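# Finish work order and sort lathe parts by quality

## Task

Act as the turning cell's operator, whose previous shift left things unchecked: complete the work order and place the good part in the good tray. Any cut part that is not good goes to the rework tray if further cutting can fix it, otherwise to the scrap tray. At the end the machine and the gauge must both be idle, with no alarm, the door shut, and nothing loose left inside the lathe.

## Robot and tools

Robot: one six-joint arm with a two-finger gripper whose fingers can fold. The lathe stands behind the arm's base (toward -x), its chuck facing +y. A bench gauge with two nests and three trays (good, rework, scrap) are in reach. Cameras: cam_chuck, cam_high, cam_low, cam_machine, cam_wrist (each 672x504).

Frames: the scene frame has its origin on the table under the arm base, +z up, +y to the left looking along +x. Hand position is in metres, orientation as quaternion wxyz. The gripper's fingers point along its own +z and close along its y; end_effector_position is the point between closed pads, with fingertips about 33 mm further out (9 mm when fully open).

Row format (used by execute_actions and move): one list of 9 numbers, each -1 to 1: waist, shoulder, elbow, forearm roll, wrist pitch, wrist roll, gripper position, gripper force_limit, gripper speed. The six joint numbers are offsets, not poses: they are added to the Joint targets as they stood when the call began (not to the previous row). Scale: 1.0 equals 1.553 rad for waist and shoulder, 2.33 rad for elbow, 2.913 rad for the three wrist joints. Elbow range is -2.792 to 2.792 rad, the others -6.283 to 6.283; asking beyond a limit by more than 0.010 rad gets the call refused. The gripper numbers are absolute commands: position +1 is 140 mm open, pads touch near -0.8, -1 closes until blocked; force_limit and speed (both start at +1) set grip force and closing speed, faster closing squeezing harder. Repeat the last gripper numbers to keep it unchanged; 0 is a real command.

execute_actions: argument actions is a list with one action (empty list just reports state). An action may hold rows (up to 15, one per 1/30 s step), steps (1 to 450, default 15, at least the row count), until (conditions on machine or gauge fields, e.g. {"machine": {"state": "idle"}}, numbers need a comparison like [">=", 2]; {"all": {"status": "ended"}} or {"any": {"status": "ended"}}), and device commands under "machine" or "gauge". After the last row the arm keeps heading for that row's target, so give long moves more steps. cameras chooses which images return ([] for none).

move: target is one row or a list of up to 15 rows, all offsets counted from the same starting Joint targets. speed is rad/s of the joint with farthest to go (0.01 to 3.92, default 0.5), blend in rad rounds corners in a list, stop_force (10 to 80 N) ends the path on contact and needs a slow speed, zero chooses whether to re-zero the force estimate first, blocking=false returns early (not allowed with stop_force). The result adds a move: line (done, off_target, held, fault, etc.). Do not use stop_force when moving away from something the hand presses on.

wait: seconds 0 to 10; the arm holds and devices continue. stop: brakes a running move. zoom_image: camera name and region [x0,y0,x1,y1] in pixels, at most 504x504. show_instructions: shows the reference pages, including the work order. finished_scene: scene number (1 or 2); irreversible.

Machine commands: door shut/open, chuck clamp/open, page, and register writes as one object with register, value and write:true together; keys cycle_start, feed_hold, reset, home, probe, tool_set, tool_change, air_blast; stop. A list of up to 8 objects runs in order (2.5 s after a door command, 1.8 s after chuck). Lengths are mm, x values are diameters, z runs away from the chuck, machine coordinates are zero or negative. Tool offset t<n>_x/z plus its wear gives the tip position; g54_z/g55_z run from chuck face to program zero. The door and chuck stay locked while a cycle runs and for up to 3.2 s of spindle run-down. Gauge: measure:true reads the one piece lying level against the end stop in the matching nest (plain nest for uniform diameter, violet nest for a stepped piece, thick end to the stop); results arrive in no_1..no_20 about 12 s later, and readings counts finished reads. Don't touch the piece while it reads.

Result lines: Joint positions, velocities, targets (rad), torques and external torques, flange force, end effector pose, Tool commands, gripper object_status (0 moving, 1 blocked opening, 2 blocked closing = gripped, 3 reached position) and position_measured in counts (3 open, 230 pads closed), and machine/gauge states: state, door_state, chuck_state, seat_state (trust only when clamped), entry answers, alarm, plus the page selected. Lines like joint sent to its limit, joint command not followed, MOTOR HOT or fault notes flag trouble.

Avoid: dropping or knocking anything off the table or into the chip pan; touching chuck, part or turret while a program, cycle or spindle runs; pressing into firm contact (stiff arm: 144 N or joint torque limits, wrist joints only about 23 to 26 N m, trigger a 10 s stop); releasing parts while moving; gripping narrow parts near the palm where fingers fold; holding heavy parts far off centre; keeping the arm stretched while idle (overheating). Ensure the chuck clamps before letting a slug go.

Each tool is called after ">>>" as a command line: name --argument value for each argument, lists and objects as JSON in quotes; but a table of rows of numbers goes row by row, as --pt "numbers of a row", without its own name.

Reference images:

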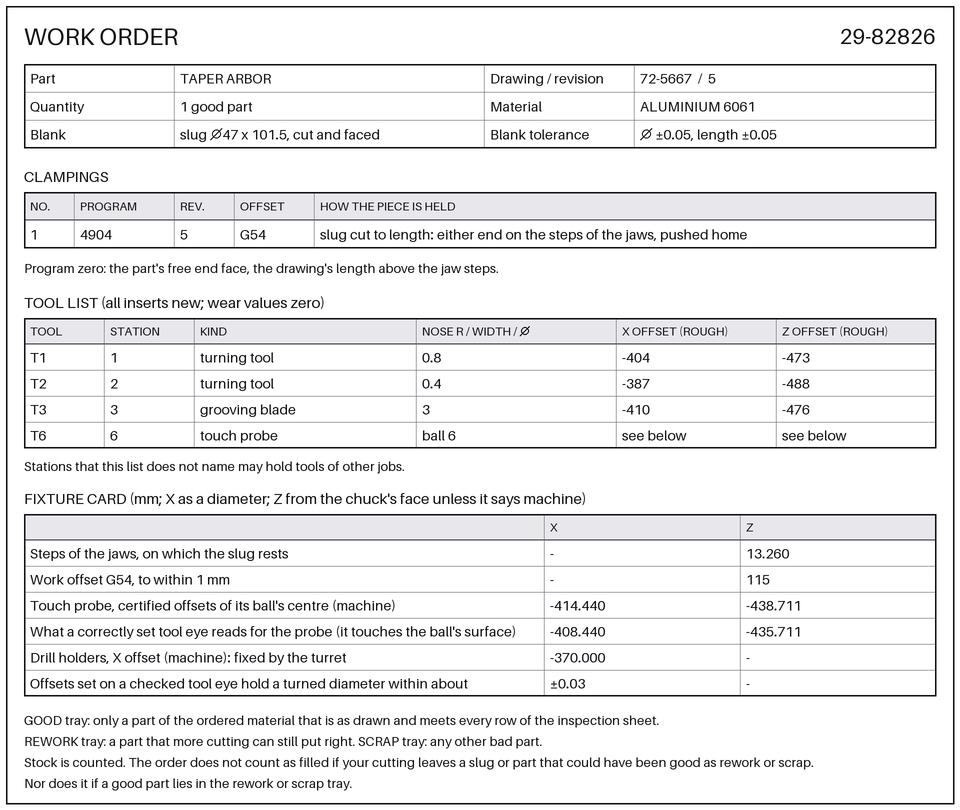

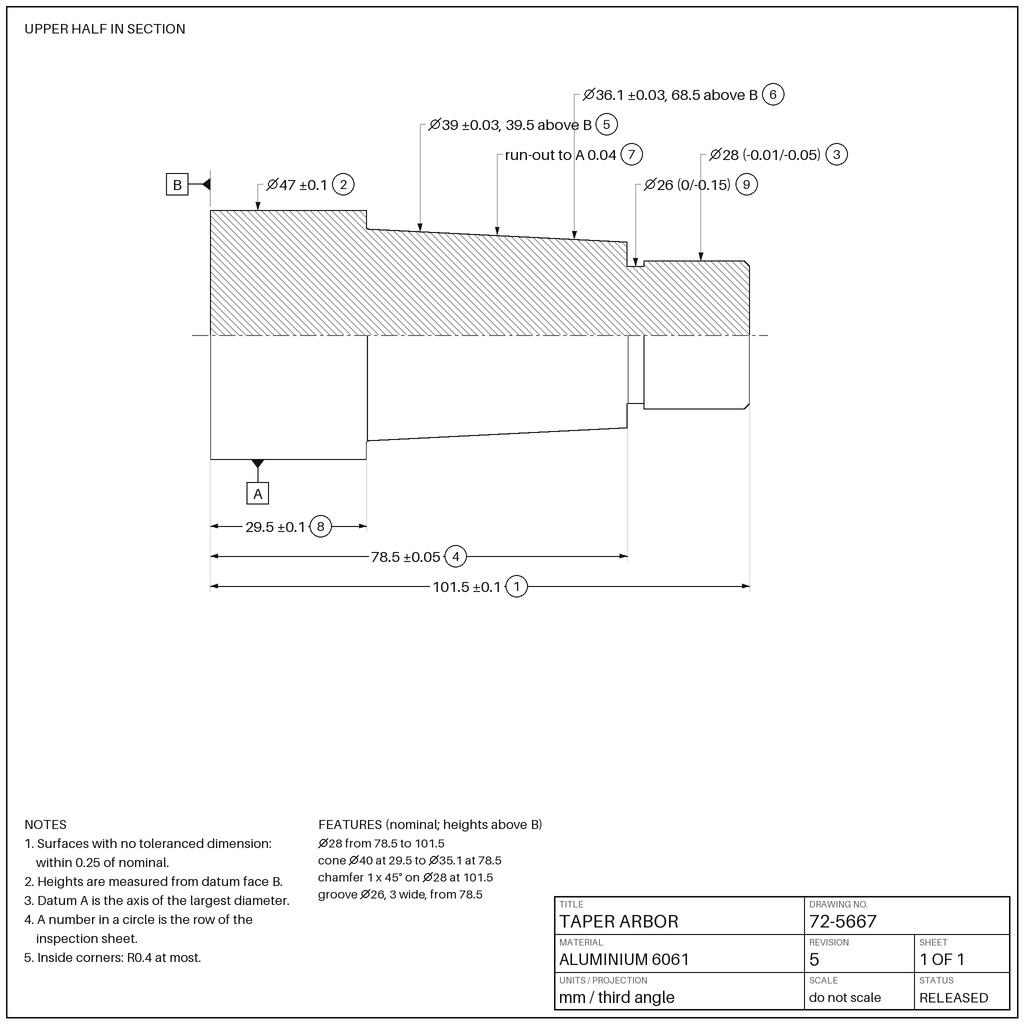

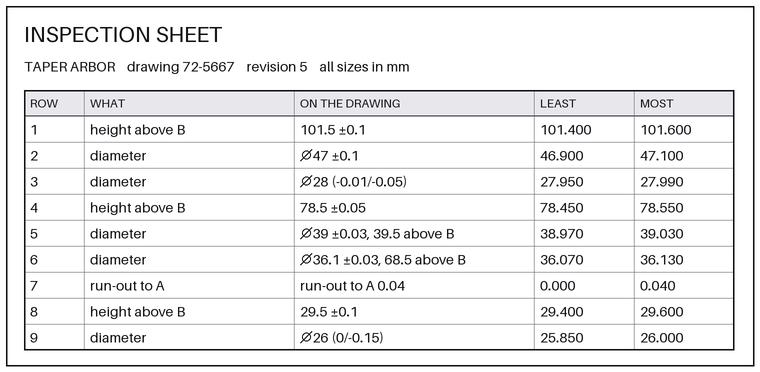

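## Session

>>> execute_actions --actions '[]'

Scene clock: 0.00 s.
end_effector_position=(+0.4322, +0.0057, +0.4623) position_measured=3 object_status=3 end_effector_quat_wxyz=(-0.010, +0.693, -0.721, +0.014)
Joint positions: [-0.115 -0.211 1.886 3.142 -1.442 -0.031]
Joint velocities: within noise
Joint torques (N m): no reading
External joint torques (N m): no reading
Flange force (N): no reading
Joint targets: [-0.115 -0.211 1.886 3.142 -1.442 -0.031]
Tool commands: gripper/position=+1.0 gripper/force_limit=+1.0 gripper/speed=+1.0
machine.work_offsets: g54_z=+122.352 g55_z=+0.000
machine: state=idle door_state=shut chuck_state=closed_empty seat_state=open door_answer=taken chuck_answer=taken page=work_offsets entry=no_entry entries=0 alarm=no_alarm queue=idle queue_left=0
gauge: readings=0

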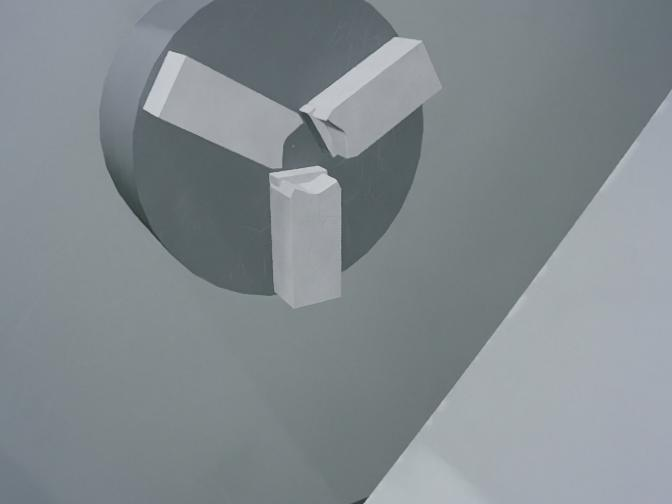

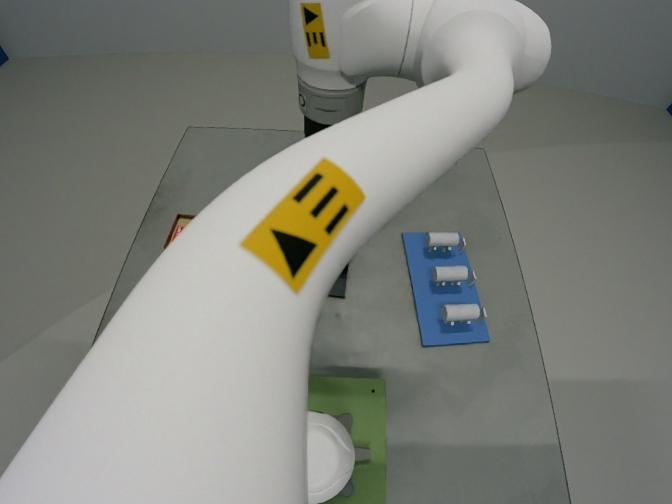

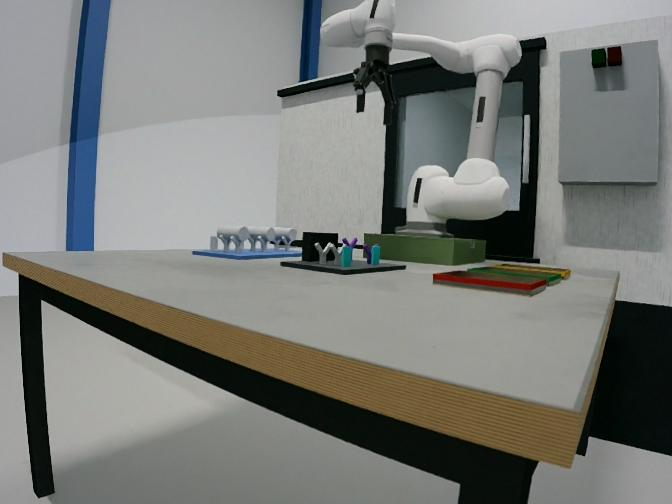

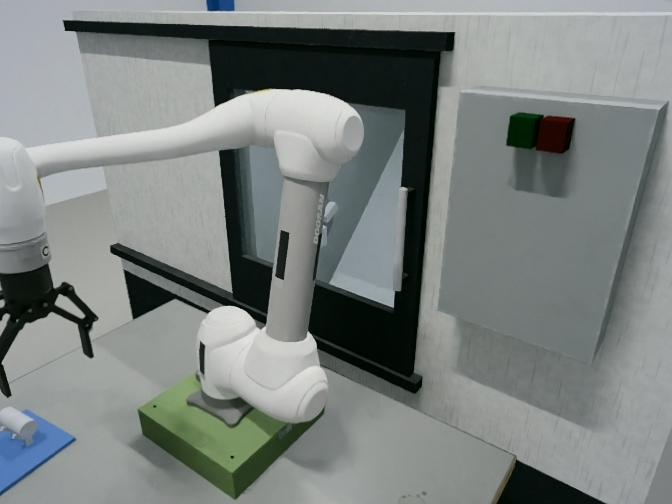

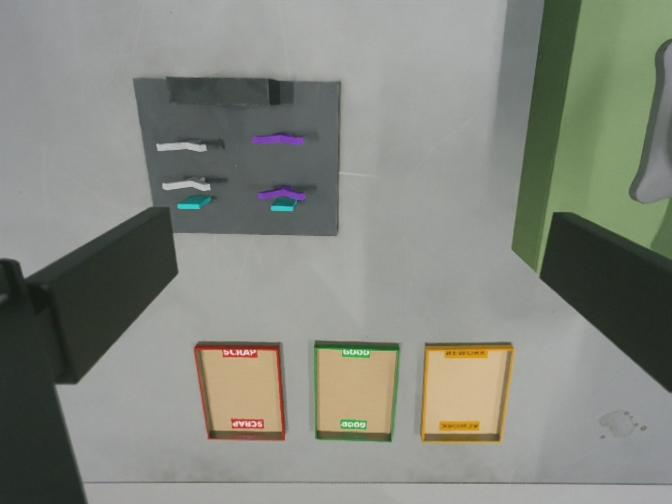

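>>> execute_actions --actions '[{"machine":{"page":"tools"},"steps":1}]' --cameras '[]'

>>> execute_actions --actions '[{"machine":{"page":"program"},"steps":1}]' --cameras '[]'

>>> execute_actions --actions '[{"machine":{"page":"measuring"},"steps":1}]' --cameras '[]'

>>> execute_actions --actions '[{"machine":{"page":"position"},"steps":1}]'

>>> zoom_image --camera "cam_high" --region '[380, 210, 520, 360]'

>>> zoom_image --camera "cam_chuck" --region '[100, 0, 460, 320]'

>>> zoom_image --camera "cam_wrist" --region '[120, 60, 520, 460]'

>>> zoom_image --camera "cam_low" --region '[180, 200, 580, 320]'

Scene clock: 1.47 s.
end_effector_position=(+0.4322, +0.0057, +0.4623) position_measured=3 object_status=3 end_effector_quat_wxyz=(-0.010, +0.693, -0.721, +0.014)
Joint positions: [-0.115 -0.211 1.886 3.142 -1.442 -0.031]
Joint velocities: within noise
Joint torques (N m): [-3.55 -18.07 -42.38 -4.74 0.24 -0.51]
External joint torques (N m): [3.09 -1.01 0.17 0.35 -0.14 0.51]
Flange force (N): [-8.3 1.7 -0.2]
Joint targets: [-0.115 -0.211 1.886 3.142 -1.442 -0.031]
Tool commands: gripper/position=+1.0 gripper/force_limit=+1.0 gripper/speed=+1.0
machine.tools: t1_x=-404.128 t1_x_wear=+0.000 t1_z=-473.044 t1_z_wear=+0.000 t1_radius=+0.800 t1_station=+1.000 t2_x=-386.903 t2_x_wear=+0.000 t2_z=-487.865 t2_z_wear=-0.236 t2_radius=+0.400 t2_station=+2.000 t3_x=-410.304 t3_x_wear=+0.000 t3_z=-476.199 t3_z_wear=+0.000 t3_radius=+0.000 t3_station=+3.000 t4_x=-370.000 t4_x_wear=+0.000 t4_z=-428.386 t4_z_wear=+0.000 t4_radius=+0.000 t4_station=+4.000 t5_x=-392.816 t5_x_wear=+0.000 t5_z=-425.782 t5_z_wear=+0.000 t5_radius=+0.400 t5_station=+5.000 t6_x=-414.440 t6_x_wear=+0.000 t6_z=-438.711 t6_z_wear=+0.000 t6_radius=+3.000 t6_station=+6.000
machine: state=idle door_state=shut chuck_state=closed_empty seat_state=open door_answer=taken chuck_answer=taken page=tools entry=no_entry entries=0 alarm=no_alarm queue=done queue_left=0
gauge: readings=0
No camera images: "cameras" was empty.

Scene clock: 1.70 s.
end_effector_position=(+0.4322, +0.0057, +0.4623) position_measured=3 object_status=3 end_effector_quat_wxyz=(-0.010, +0.693, -0.721, +0.014)
Joint positions: [-0.115 -0.211 1.886 3.142 -1.442 -0.031]
Joint velocities: within noise
Joint torques (N m): [-3.65 -17.97 -42.43 -4.7 0.24 -0.49]
External joint torques (N m): [3.26 -0.99 0.34 0.33 -0.16 0.49]
Flange force (N): [-8.7 1.9 0.1]
Joint targets: [-0.115 -0.211 1.886 3.142 -1.442 -0.031]
Tool commands: gripper/position=+1.0 gripper/force_limit=+1.0 gripper/speed=+1.0
machine.program: program=+4904 tool_call=+1 tool_in_place=+0 program_revision=+5 program_offset=+54 load_peak=+0 stored1_number=+4491 stored1_revision=+4 stored2_number=+4904 stored2_revision=+5 stored3_number=+3283 stored3_revision=+6 stored4_number=+0 stored4_revision=+0 cycles=+0
machine: state=idle door_state=shut chuck_state=closed_empty seat_state=open door_answer=taken chuck_answer=taken page=program entry=no_entry entries=0 alarm=no_alarm queue=done queue_left=0
gauge: readings=0
No camera images: "cameras" was empty.

Scene clock: 1.93 s.
end_effector_position=(+0.4322, +0.0057, +0.4623) position_measured=3 object_status=3 end_effector_quat_wxyz=(-0.010, +0.693, -0.721, +0.014)
Joint positions: [-0.115 -0.211 1.886 3.142 -1.442 -0.031]
Joint velocities: within noise
Joint torques (N m): [-3.59 -18.29 -42.35 -4.72 0.23 -0.46]
External joint torques (N m): [3.29 -0.58 0.25 0.35 -0.14 0.46]
Flange force (N): [-8.7 1.1 0.0]
Joint targets: [-0.115 -0.211 1.886 3.142 -1.442 -0.031]
Tool commands: gripper/position=+1.0 gripper/force_limit=+1.0 gripper/speed=+1.0
machine.measuring: probe_x=+0.000 probe_z=+0.000 probe_move_x=+0.000 probe_move_z=+0.000 probe_radius=+2.992 eye_x=+63.644 eye_z=+148.096 probe_touched=+0 probe_found_x=+0.000 probe_found_z=+0.000 set_x=+0.000 set_z=+0.000
machine: state=idle door_state=shut chuck_state=closed_empty seat_state=open door_answer=taken chuck_answer=taken page=measuring entry=no_entry entries=0 alarm=no_alarm queue=done queue_left=0
gauge: readings=0
No camera images: "cameras" was empty.

Scene clock: 2.17 s.
end_effector_position=(+0.4322, +0.0057, +0.4623) position_measured=3 object_status=3 end_effector_quat_wxyz=(-0.010, +0.693, -0.721, +0.014)
Joint positions: [-0.115 -0.211 1.886 3.142 -1.442 -0.031]
Joint velocities: within noise
Joint torques (N m): [-3.5 -18.21 -42.51 -4.72 0.21 -0.47]
External joint torques (N m): [3.13 -0.93 0.35 0.34 -0.12 0.46]
Flange force (N): [-8.3 1.8 0.1]
Joint targets: [-0.115 -0.211 1.886 3.142 -1.442 -0.031]
Tool commands: gripper/position=+1.0 gripper/force_limit=+1.0 gripper/speed=+1.0
machine.position: pos_x=+0.000 pos_z=+0.000
machine: state=idle door_state=shut chuck_state=closed_empty seat_state=open door_answer=taken chuck_answer=taken page=position entry=no_entry entries=0 alarm=no_alarm queue=done queue_left=0
gauge: readings=0

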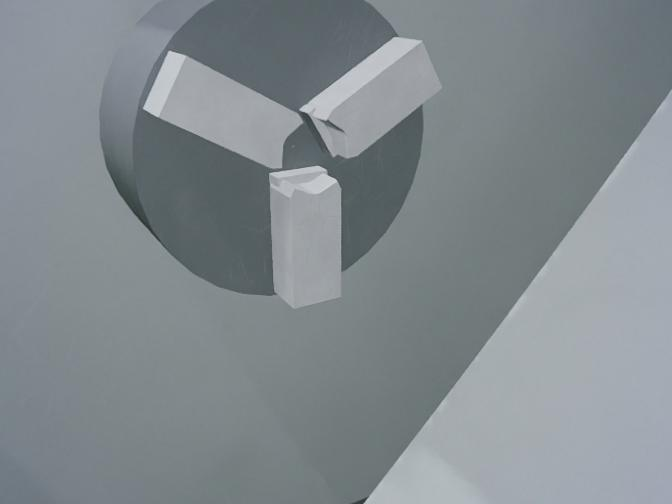

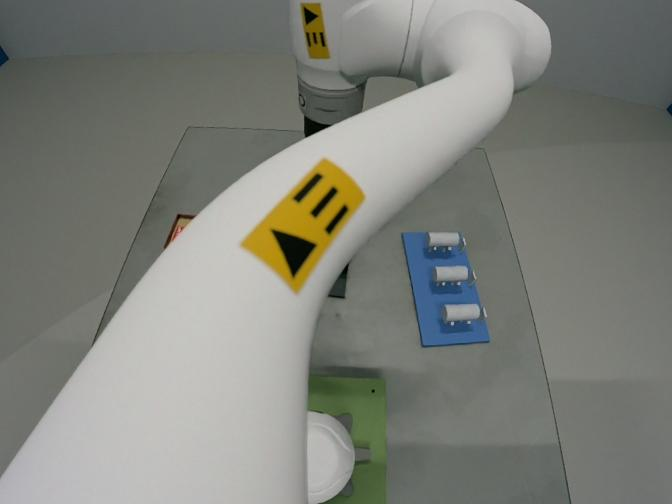

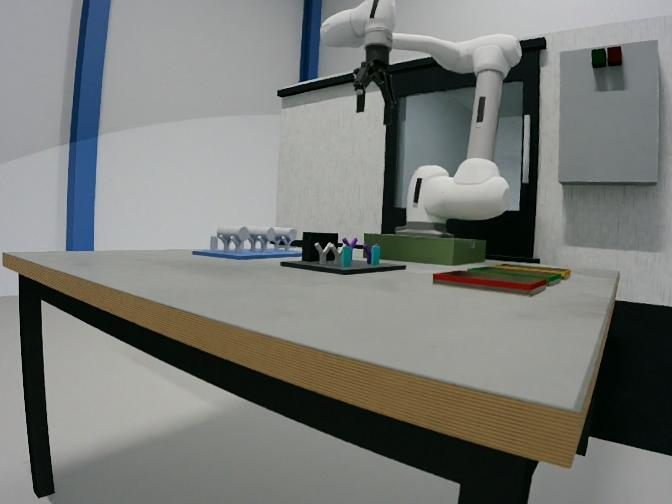

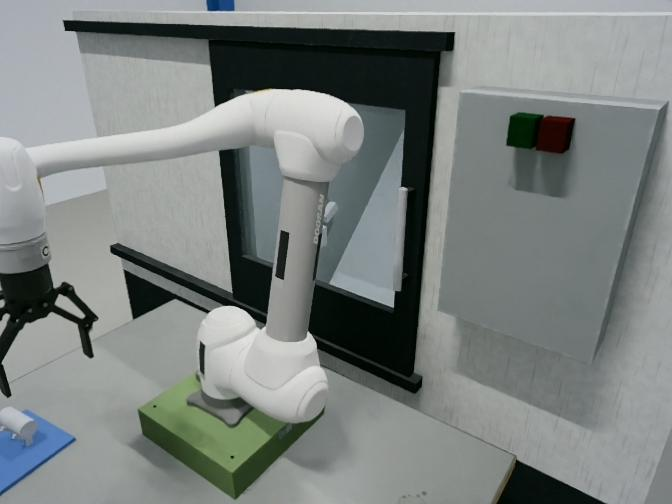

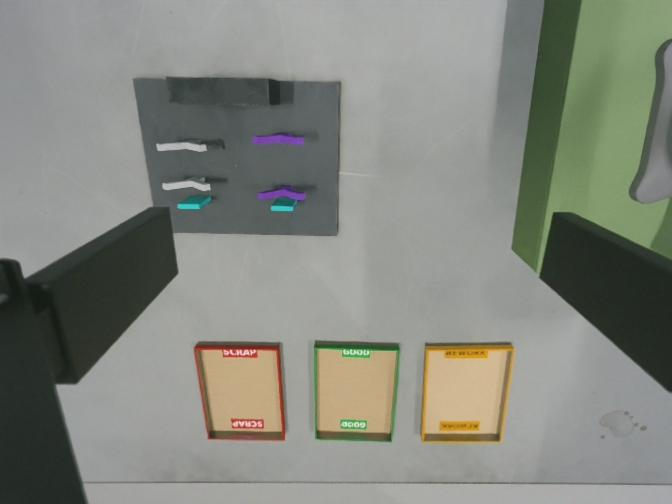

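Scaled by 3.360 from the camera's 672x504 image, which has a finer 960x720 frame.

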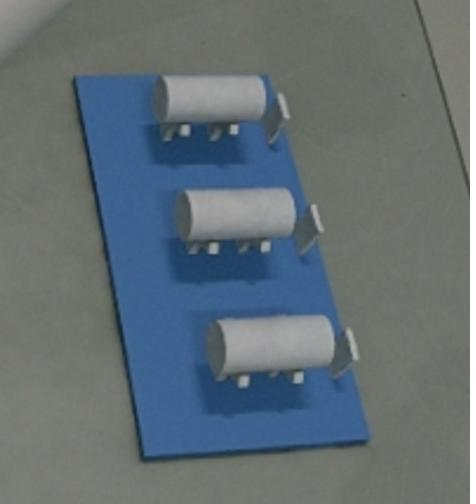

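Scaled by 1.400 from the camera's 672x504 image, which has a finer 960x720 frame.

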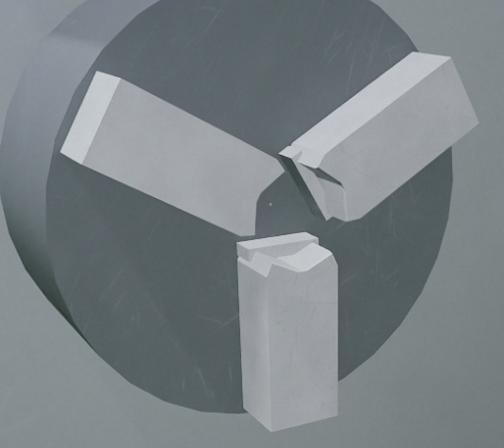

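Scaled by 1.260 from the camera's 672x504 image, which has a finer 960x720 frame.

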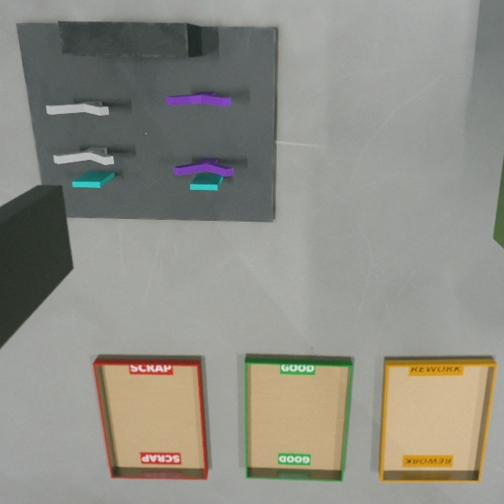

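Scaled by 1.260 from the camera's 672x504 image, which has a finer 960x720 frame.

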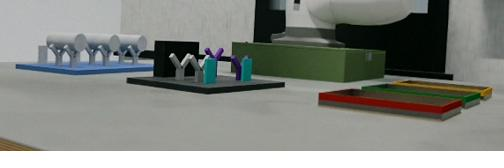

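>>> execute_actions --actions '[{"machine":[{"page":"measuring","register":"g54_z","value":114.76,"write":true},{"register":"t2_z_wear","value":0,"write":true},{"register":"tool_call","value":6,"write":true},{"tool_change":true},{"tool_set":true}],"steps":450,"until":{"machine":{"queue":["!=","running"]}}}]' --cameras '["cam_chuck"]'

Scene clock: 19.07 s.
end_effector_position=(+0.4322, +0.0057, +0.4623) position_measured=3 object_status=3 end_effector_quat_wxyz=(-0.010, +0.693, -0.721, +0.014)
Joint positions: [-0.115 -0.211 1.886 3.142 -1.442 -0.031]
Joint velocities: within noise
Joint torques (N m): [-3.6 -17.97 -42.43 -4.75 0.22 -0.5]
External joint torques (N m): [3.33 -0.96 0.32 0.39 -0.13 0.49]
Flange force (N): [-8.9 1.8 0.1]
Joint targets: [-0.115 -0.211 1.886 3.142 -1.442 -0.031]
Tool commands: gripper/position=+1.0 gripper/force_limit=+1.0 gripper/speed=+1.0
machine.measuring: probe_x=+0.000 probe_z=+0.000 probe_move_x=+0.000 probe_move_z=+0.000 probe_radius=+2.992 eye_x=+63.644 eye_z=+148.096 probe_touched=+0 probe_found_x=+0.000 probe_found_z=+0.000 set_x=+0.000 set_z=+0.000
machine: state=busy door_state=shut chuck_state=closed_empty seat_state=open door_answer=taken chuck_answer=taken page=measuring entry=taken entries=5 alarm=no_alarm queue=running queue_left=0
gauge: readings=0
Images, in order (width x height): cam_chuck 672x504.

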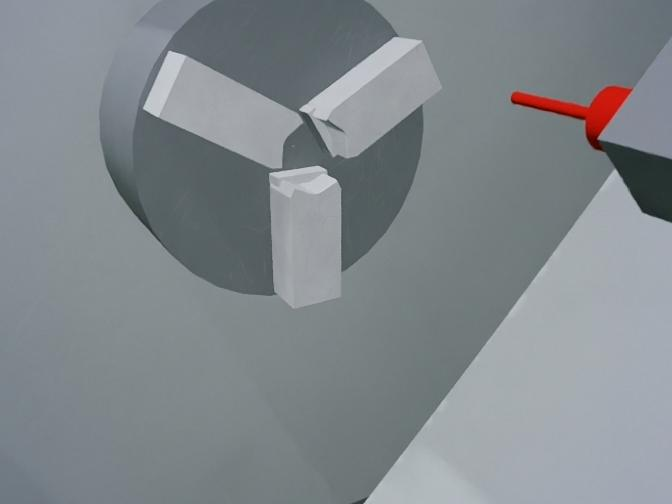

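>>> zoom_image --camera "cam_chuck" --region '[472, 40, 672, 240]'

>>> execute_actions --actions '[{"machine":{"page":"measuring"},"steps":300,"until":{"machine":{"state":["!=","busy"]}}}]' --cameras '["cam_chuck"]'

Scaled by 2.520 from the camera's 672x504 image, which has a finer 960x720 frame.

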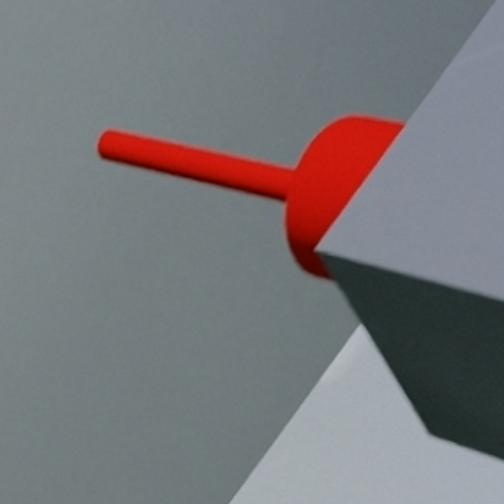

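Scene clock: 21.87 s.
end_effector_position=(+0.4322, +0.0057, +0.4623) position_measured=3 object_status=3 end_effector_quat_wxyz=(-0.010, +0.693, -0.721, +0.014)
Joint positions: [-0.115 -0.211 1.886 3.142 -1.442 -0.031]
Joint velocities: within noise
Joint torques (N m): [-3.65 -18.11 -42.41 -4.73 0.26 -0.53]
External joint torques (N m): [3.3 -1.14 0.21 0.35 -0.17 0.53]
Flange force (N): [-8.8 2.0 -0.2]
Joint targets: [-0.115 -0.211 1.886 3.142 -1.442 -0.031]
Tool commands: gripper/position=+1.0 gripper/force_limit=+1.0 gripper/speed=+1.0
machine.measuring: probe_x=+0.000 probe_z=+0.000 probe_move_x=+0.000 probe_move_z=+0.000 probe_radius=+2.992 eye_x=+63.644 eye_z=+148.096 probe_touched=+0 probe_found_x=+0.000 probe_found_z=+0.000 set_x=-408.442 set_z=-435.711
machine: state=idle door_state=shut chuck_state=closed_empty seat_state=open door_answer=taken chuck_answer=taken page=measuring entry=taken entries=5 alarm=no_alarm queue=done queue_left=0
gauge: readings=0
Images, in order (width x height): cam_chuck 672x504.

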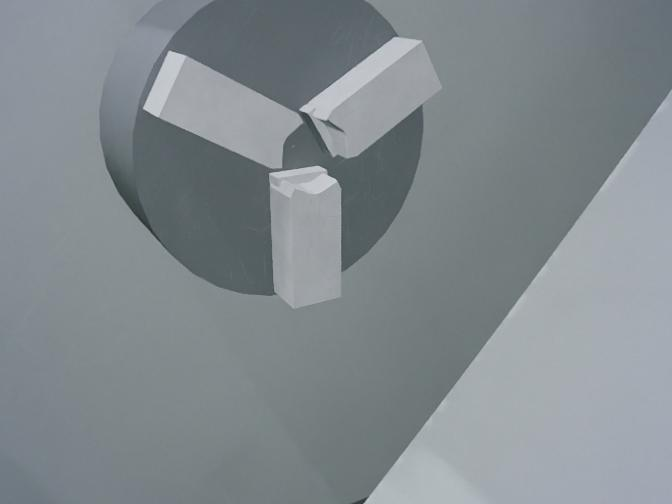

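>>> execute_actions --actions '[{"machine":[{"register":"tool_call","value":1,"write":true},{"tool_change":true},{"tool_set":true}],"steps":450,"until":{"machine":{"queue":["!=","running"]}}}]' --cameras '["cam_chuck"]'

>>> execute_actions --actions '[{"machine":{"page":"measuring"},"steps":300,"until":{"machine":{"state":["!=","busy"]}}}]' --cameras '["cam_chuck"]'

>>> execute_actions --actions '[{"machine":[{"register":"tool_call","value":2,"write":true},{"tool_change":true},{"tool_set":true}],"steps":450,"until":{"machine":{"queue":["!=","running"]}}}]' --cameras '["cam_chuck"]'

>>> execute_actions --actions '[{"machine":{"page":"measuring"},"steps":300,"until":{"machine":{"state":["!=","busy"]}}}]' --cameras '["cam_chuck"]'

>>> execute_actions --actions '[{"machine":[{"register":"tool_call","value":3,"write":true},{"tool_change":true},{"tool_set":true}],"steps":450,"until":{"machine":{"queue":["!=","running"]}}}]' --cameras '["cam_chuck"]'

>>> execute_actions --actions '[{"machine":{"page":"measuring"},"steps":300,"until":{"machine":{"state":["!=","busy"]}}}]' --cameras '["cam_chuck"]'

Scene clock: 38.63 s.
end_effector_position=(+0.4322, +0.0057, +0.4623) position_measured=3 object_status=3 end_effector_quat_wxyz=(-0.010, +0.693, -0.721, +0.014)
Joint positions: [-0.115 -0.211 1.886 3.142 -1.442 -0.031]
Joint velocities: within noise
Joint torques (N m): [-3.53 -18.13 -42.35 -4.75 0.31 -0.47]
External joint torques (N m): [3.05 -0.72 0.28 0.38 -0.22 0.46]
Flange force (N): [-8.1 1.4 -0.1]
Joint targets: [-0.115 -0.211 1.886 3.142 -1.442 -0.031]
Tool commands: gripper/position=+1.0 gripper/force_limit=+1.0 gripper/speed=+1.0
machine.measuring: probe_x=+0.000 probe_z=+0.000 probe_move_x=+0.000 probe_move_z=+0.000 probe_radius=+2.992 eye_x=+63.644 eye_z=+148.096 probe_touched=+0 probe_found_x=+0.000 probe_found_z=+0.000 set_x=-408.442 set_z=-435.711
machine: state=busy door_state=shut chuck_state=closed_empty seat_state=open door_answer=taken chuck_answer=taken page=measuring entry=taken entries=8 alarm=no_alarm queue=running queue_left=0
gauge: readings=0
Images, in order (width x height): cam_chuck 672x504.

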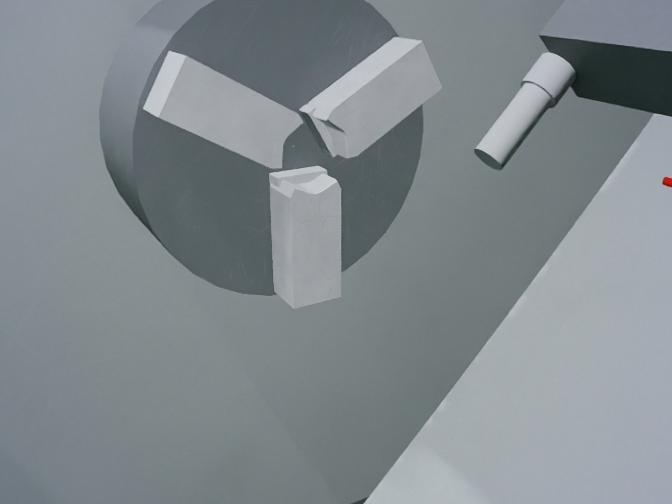

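Scene clock: 42.07 s.
end_effector_position=(+0.4322, +0.0057, +0.4623) position_measured=3 object_status=3 end_effector_quat_wxyz=(-0.010, +0.693, -0.721, +0.014)
Joint positions: [-0.115 -0.211 1.886 3.142 -1.442 -0.031]
Joint velocities: within noise
Joint torques (N m): [-3.48 -18.36 -42.4 -4.75 0.26 -0.46]
External joint torques (N m): [3.18 -0.66 0.34 0.39 -0.17 0.46]
Flange force (N): [-8.4 1.4 0.1]
Joint targets: [-0.115 -0.211 1.886 3.142 -1.442 -0.031]
Tool commands: gripper/position=+1.0 gripper/force_limit=+1.0 gripper/speed=+1.0
machine.measuring: probe_x=+0.000 probe_z=+0.000 probe_move_x=+0.000 probe_move_z=+0.000 probe_radius=+2.992 eye_x=+63.644 eye_z=+148.096 probe_touched=+0 probe_found_x=+0.000 probe_found_z=+0.000 set_x=-404.117 set_z=-473.045
machine: state=idle door_state=shut chuck_state=closed_empty seat_state=open door_answer=taken chuck_answer=taken page=measuring entry=taken entries=8 alarm=no_alarm queue=done queue_left=0
gauge: readings=0
Images, in order (width x height): cam_chuck 672x504.

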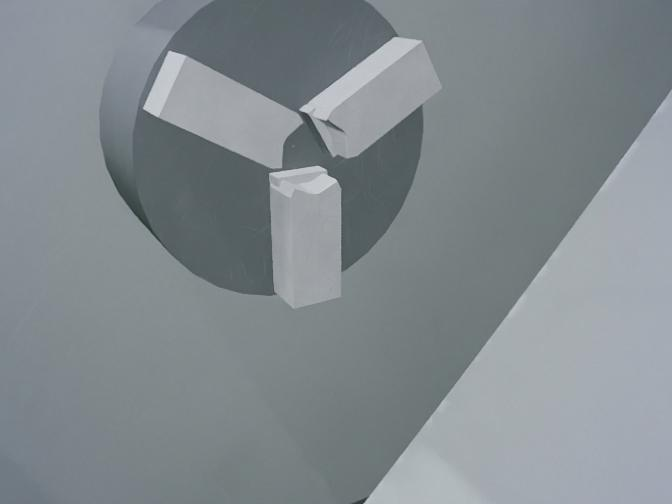

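Scene clock: 57.27 s.
end_effector_position=(+0.4322, +0.0057, +0.4623) position_measured=3 object_status=3 end_effector_quat_wxyz=(-0.010, +0.693, -0.721, +0.014)
Joint positions: [-0.115 -0.211 1.886 3.142 -1.442 -0.031]
Joint velocities: within noise
Joint torques (N m): [-3.65 -18.1 -42.44 -4.77 0.23 -0.46]
External joint torques (N m): [3.34 -1.17 0.24 0.39 -0.14 0.46]
Flange force (N): [-8.8 2.1 -0.1]
Joint targets: [-0.115 -0.211 1.886 3.142 -1.442 -0.031]
Tool commands: gripper/position=+1.0 gripper/force_limit=+1.0 gripper/speed=+1.0
machine.measuring: probe_x=+0.000 probe_z=+0.000 probe_move_x=+0.000 probe_move_z=+0.000 probe_radius=+2.992 eye_x=+63.644 eye_z=+148.096 probe_touched=+0 probe_found_x=+0.000 probe_found_z=+0.000 set_x=-404.117 set_z=-473.045
machine: state=busy door_state=shut chuck_state=closed_empty seat_state=open door_answer=taken chuck_answer=taken page=measuring entry=taken entries=11 alarm=no_alarm queue=running queue_left=0
gauge: readings=0
Images, in order (width x height): cam_chuck 672x504.

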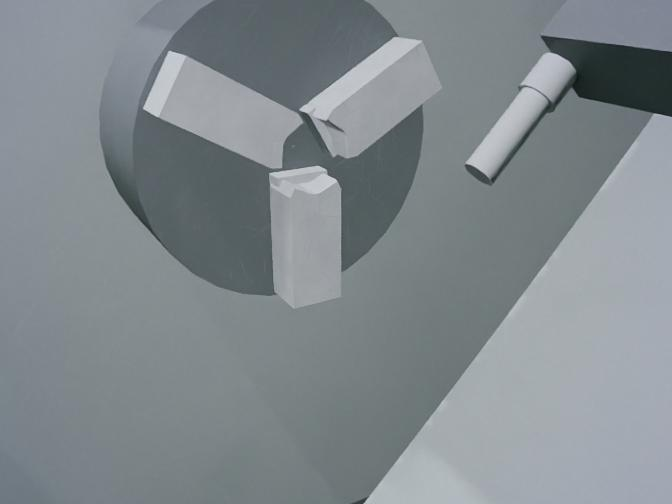

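Scene clock: 61.10 s.
end_effector_position=(+0.4322, +0.0057, +0.4623) position_measured=3 object_status=3 end_effector_quat_wxyz=(-0.010, +0.693, -0.721, +0.014)
Joint positions: [-0.115 -0.211 1.886 3.142 -1.442 -0.031]
Joint velocities: within noise
Joint torques (N m): [-3.67 -18.03 -42.37 -4.71 0.22 -0.49]
External joint torques (N m): [3.39 -1.23 0.25 0.34 -0.13 0.49]
Flange force (N): [-9.0 2.2 -0.1]
Joint targets: [-0.115 -0.211 1.886 3.142 -1.442 -0.031]
Tool commands: gripper/position=+1.0 gripper/force_limit=+1.0 gripper/speed=+1.0
machine.measuring: probe_x=+0.000 probe_z=+0.000 probe_move_x=+0.000 probe_move_z=+0.000 probe_radius=+2.992 eye_x=+63.644 eye_z=+148.096 probe_touched=+0 probe_found_x=+0.000 probe_found_z=+0.000 set_x=-386.689 set_z=-487.860
machine: state=idle door_state=shut chuck_state=closed_empty seat_state=open door_answer=taken chuck_answer=taken page=measuring entry=taken entries=11 alarm=no_alarm queue=done queue_left=0
gauge: readings=0
Images, in order (width x height): cam_chuck 672x504.

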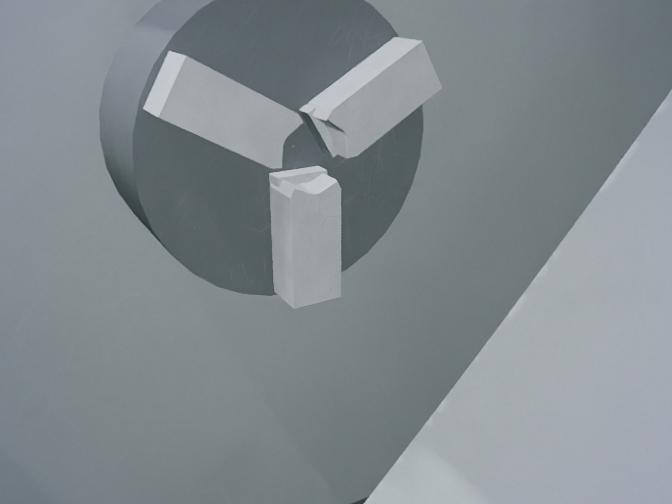

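Scene clock: 76.30 s.
end_effector_position=(+0.4322, +0.0057, +0.4623) position_measured=3 object_status=3 end_effector_quat_wxyz=(-0.010, +0.693, -0.721, +0.014)
Joint positions: [-0.115 -0.211 1.886 3.142 -1.442 -0.031]
Joint velocities: within noise
Joint torques (N m): [-3.51 -18.19 -42.33 -4.74 0.25 -0.48]
External joint torques (N m): [3.15 -0.92 0.31 0.38 -0.17 0.48]
Flange force (N): [-8.4 1.8 0.0]
Joint targets: [-0.115 -0.211 1.886 3.142 -1.442 -0.031]
Tool commands: gripper/position=+1.0 gripper/force_limit=+1.0 gripper/speed=+1.0
machine.measuring: probe_x=+0.000 probe_z=+0.000 probe_move_x=+0.000 probe_move_z=+0.000 probe_radius=+2.992 eye_x=+63.644 eye_z=+148.096 probe_touched=+0 probe_found_x=+0.000 probe_found_z=+0.000 set_x=-386.689 set_z=-487.860
machine: state=busy door_state=shut chuck_state=closed_empty seat_state=open door_answer=taken chuck_answer=taken page=measuring entry=taken entries=14 alarm=no_alarm queue=running queue_left=0
gauge: readings=0
Images, in order (width x height): cam_chuck 672x504.

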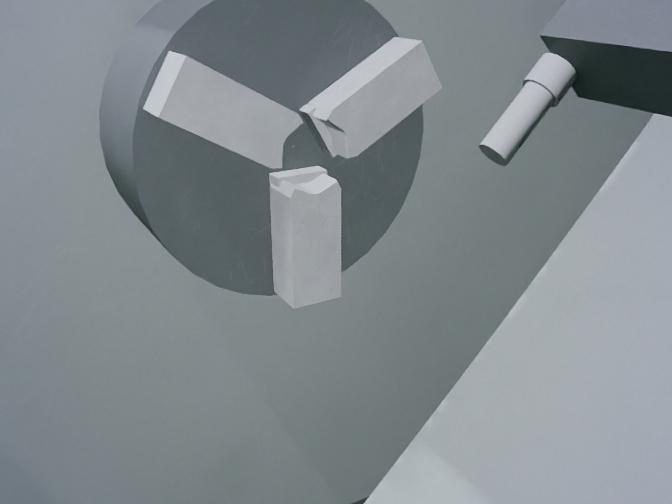

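Scene clock: 79.80 s.
end_effector_position=(+0.4322, +0.0057, +0.4623) position_measured=3 object_status=3 end_effector_quat_wxyz=(-0.010, +0.693, -0.721, +0.014)
Joint positions: [-0.115 -0.211 1.886 3.142 -1.442 -0.031]
Joint velocities: within noise
Joint torques (N m): [-3.6 -18.21 -42.39 -4.72 0.24 -0.49]
External joint torques (N m): [3.22 -1.02 0.19 0.34 -0.15 0.49]
Flange force (N): [-8.6 1.8 -0.2]
Joint targets: [-0.115 -0.211 1.886 3.142 -1.442 -0.031]
Tool commands: gripper/position=+1.0 gripper/force_limit=+1.0 gripper/speed=+1.0
machine.measuring: probe_x=+0.000 probe_z=+0.000 probe_move_x=+0.000 probe_move_z=+0.000 probe_radius=+2.992 eye_x=+63.644 eye_z=+148.096 probe_touched=+0 probe_found_x=+0.000 probe_found_z=+0.000 set_x=-410.301 set_z=-476.197
machine: state=idle door_state=shut chuck_state=closed_empty seat_state=open door_answer=taken chuck_answer=taken page=measuring entry=taken entries=14 alarm=no_alarm queue=done queue_left=0
gauge: readings=0
Images, in order (width x height): cam_chuck 672x504.

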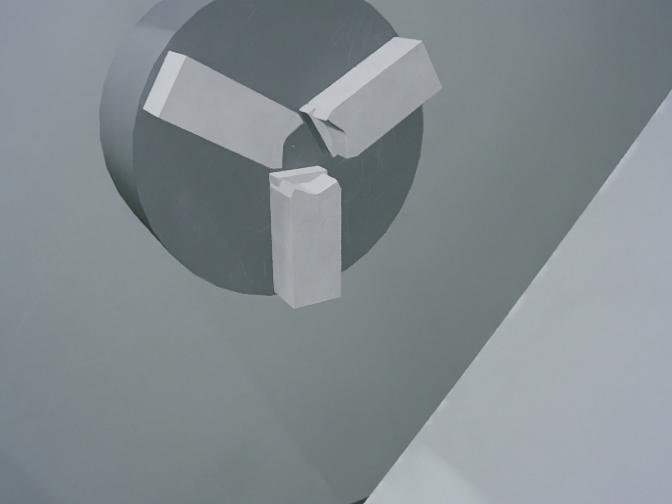

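>>> execute_actions --actions '[{"machine":[{"register":"t2_x","value":-386.689,"write":true},{"register":"t1_x","value":-404.117,"write":true},{"register":"t2_z","value":-487.86,"write":true},{"air_blast":true},{"home":true},{"page":"tools"}],"steps":450,"until":{"machine":{"queue":["!=","running"]}}}]' --cameras '["cam_chuck"]'

>>> execute_actions --actions '[{"machine":{"page":"tools"},"steps":300,"until":{"machine":{"state":["!=","busy"]}}}]' --cameras '["cam_chuck"]'

>>> execute_actions --actions '[{"machine":[{"door":"open"},{"chuck":"open","page":"work_offsets"}],"steps":200,"until":{"all":{"status":"ended"},"machine":{"queue":["!=","running"]}}}]'

Scene clock: 84.27 s.
end_effector_position=(+0.4322, +0.0057, +0.4623) position_measured=3 object_status=3 end_effector_quat_wxyz=(-0.010, +0.693, -0.721, +0.014)
Joint positions: [-0.115 -0.211 1.886 3.142 -1.442 -0.031]
Joint velocities: within noise
Joint torques (N m): [-3.71 -18.31 -42.44 -4.74 0.26 -0.48]
External joint torques (N m): [3.26 -0.67 0.46 0.37 -0.17 0.48]
Flange force (N): [-8.7 1.5 0.3]
Joint targets: [-0.115 -0.211 1.886 3.142 -1.442 -0.031]
Tool commands: gripper/position=+1.0 gripper/force_limit=+1.0 gripper/speed=+1.0
machine.tools: t1_x=-404.117 t1_x_wear=+0.000 t1_z=-473.044 t1_z_wear=+0.000 t1_radius=+0.800 t1_station=+1.000 t2_x=-386.689 t2_x_wear=+0.000 t2_z=-487.860 t2_z_wear=+0.000 t2_radius=+0.400 t2_station=+2.000 t3_x=-410.304 t3_x_wear=+0.000 t3_z=-476.199 t3_z_wear=+0.000 t3_radius=+0.000 t3_station=+3.000 t4_x=-370.000 t4_x_wear=+0.000 t4_z=-428.386 t4_z_wear=+0.000 t4_radius=+0.000 t4_station=+4.000 t5_x=-392.816 t5_x_wear=+0.000 t5_z=-425.782 t5_z_wear=+0.000 t5_radius=+0.400 t5_station=+5.000 t6_x=-414.440 t6_x_wear=+0.000 t6_z=-438.711 t6_z_wear=+0.000 t6_radius=+3.000 t6_station=+6.000
machine: state=idle door_state=shut chuck_state=closed_empty seat_state=open door_answer=taken chuck_answer=taken page=tools entry=taken entries=19 alarm=no_alarm queue=done queue_left=0
gauge: readings=0
Images, in order (width x height): cam_chuck 672x504.

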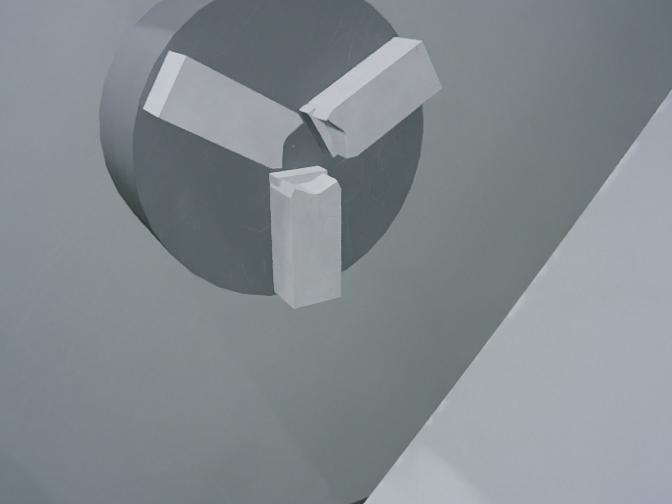

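Scene clock: 84.50 s.
end_effector_position=(+0.4322, +0.0057, +0.4623) position_measured=3 object_status=3 end_effector_quat_wxyz=(-0.010, +0.693, -0.721, +0.014)
Joint positions: [-0.115 -0.211 1.886 3.142 -1.442 -0.031]
Joint velocities: within noise
Joint torques (N m): [-3.55 -18.14 -42.4 -4.71 0.21 -0.46]
External joint torques (N m): [3.06 -0.93 0.12 0.32 -0.11 0.46]
Flange force (N): [-8.1 1.5 -0.2]
Joint targets: [-0.115 -0.211 1.886 3.142 -1.442 -0.031]
Tool commands: gripper/position=+1.0 gripper/force_limit=+1.0 gripper/speed=+1.0
machine.tools: t1_x=-404.117 t1_x_wear=+0.000 t1_z=-473.044 t1_z_wear=+0.000 t1_radius=+0.800 t1_station=+1.000 t2_x=-386.689 t2_x_wear=+0.000 t2_z=-487.860 t2_z_wear=+0.000 t2_radius=+0.400 t2_station=+2.000 t3_x=-410.304 t3_x_wear=+0.000 t3_z=-476.199 t3_z_wear=+0.000 t3_radius=+0.000 t3_station=+3.000 t4_x=-370.000 t4_x_wear=+0.000 t4_z=-428.386 t4_z_wear=+0.000 t4_radius=+0.000 t4_station=+4.000 t5_x=-392.816 t5_x_wear=+0.000 t5_z=-425.782 t5_z_wear=+0.000 t5_radius=+0.400 t5_station=+5.000 t6_x=-414.440 t6_x_wear=+0.000 t6_z=-438.711 t6_z_wear=+0.000 t6_radius=+3.000 t6_station=+6.000
machine: state=idle door_state=shut chuck_state=closed_empty seat_state=open door_answer=taken chuck_answer=taken page=tools entry=taken entries=19 alarm=no_alarm queue=done queue_left=0
gauge: readings=0
Images, in order (width x height): cam_chuck 672x504.

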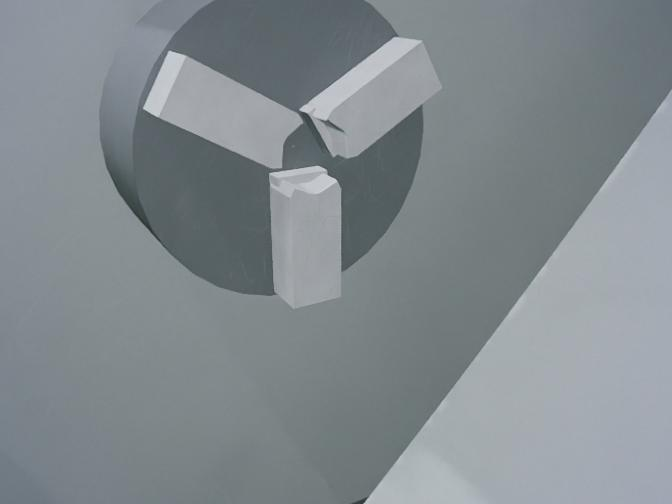

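Scene clock: 89.10 s.
end_effector_position=(+0.4322, +0.0057, +0.4623) position_measured=3 object_status=3 end_effector_quat_wxyz=(-0.010, +0.693, -0.721, +0.014)
Joint positions: [-0.115 -0.211 1.886 3.142 -1.442 -0.031]
Joint velocities: within noise
Joint torques (N m): [-3.65 -18.02 -42.46 -4.72 0.26 -0.46]
External joint torques (N m): [3.22 -1.25 0.17 0.32 -0.16 0.46]
Flange force (N): [-8.5 2.1 -0.3]
Joint targets: [-0.115 -0.211 1.886 3.142 -1.442 -0.031]
Tool commands: gripper/position=+1.0 gripper/force_limit=+1.0 gripper/speed=+1.0
machine.work_offsets: g54_z=+114.760 g55_z=+0.000
machine: state=idle door_state=open chuck_state=open seat_state=open door_answer=taken chuck_answer=taken page=work_offsets entry=taken entries=19 alarm=no_alarm queue=done queue_left=0
gauge: readings=0

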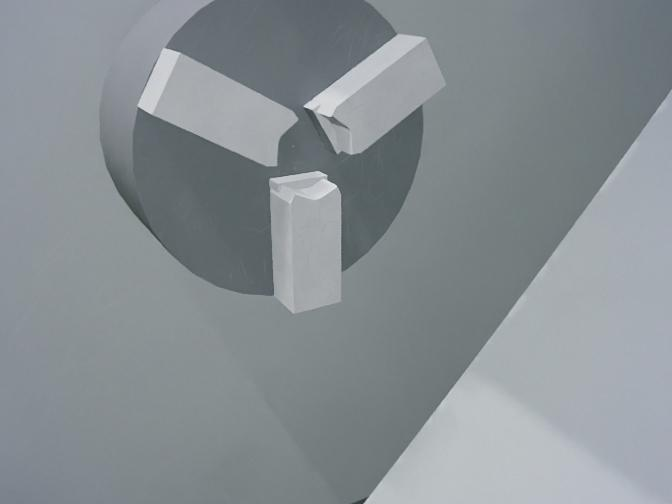

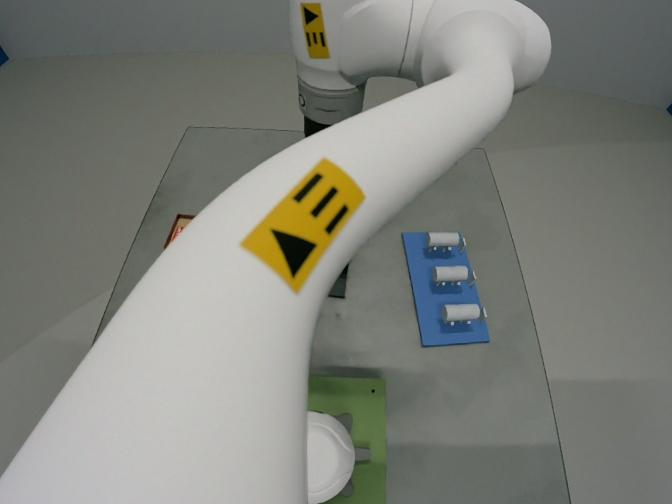

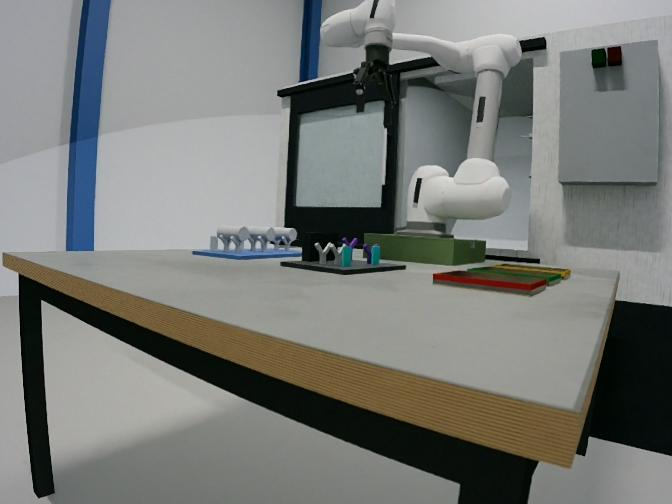

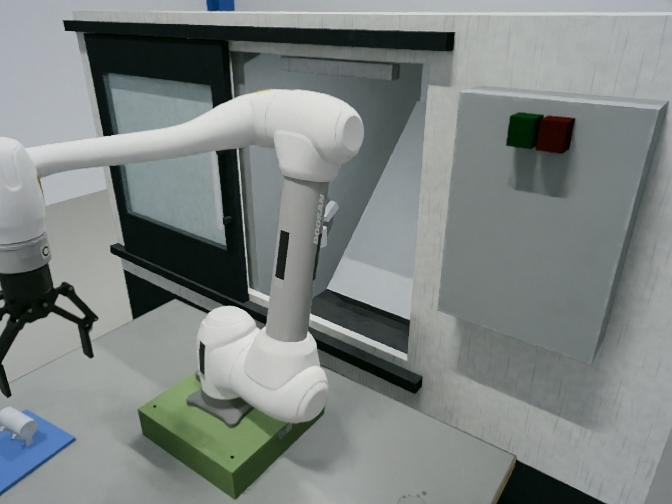

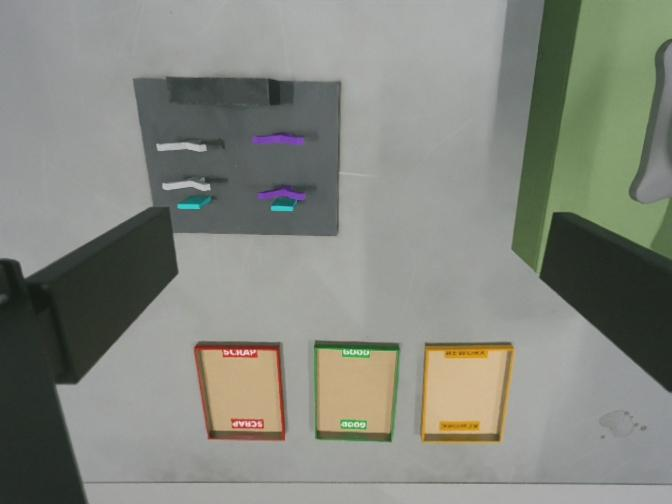

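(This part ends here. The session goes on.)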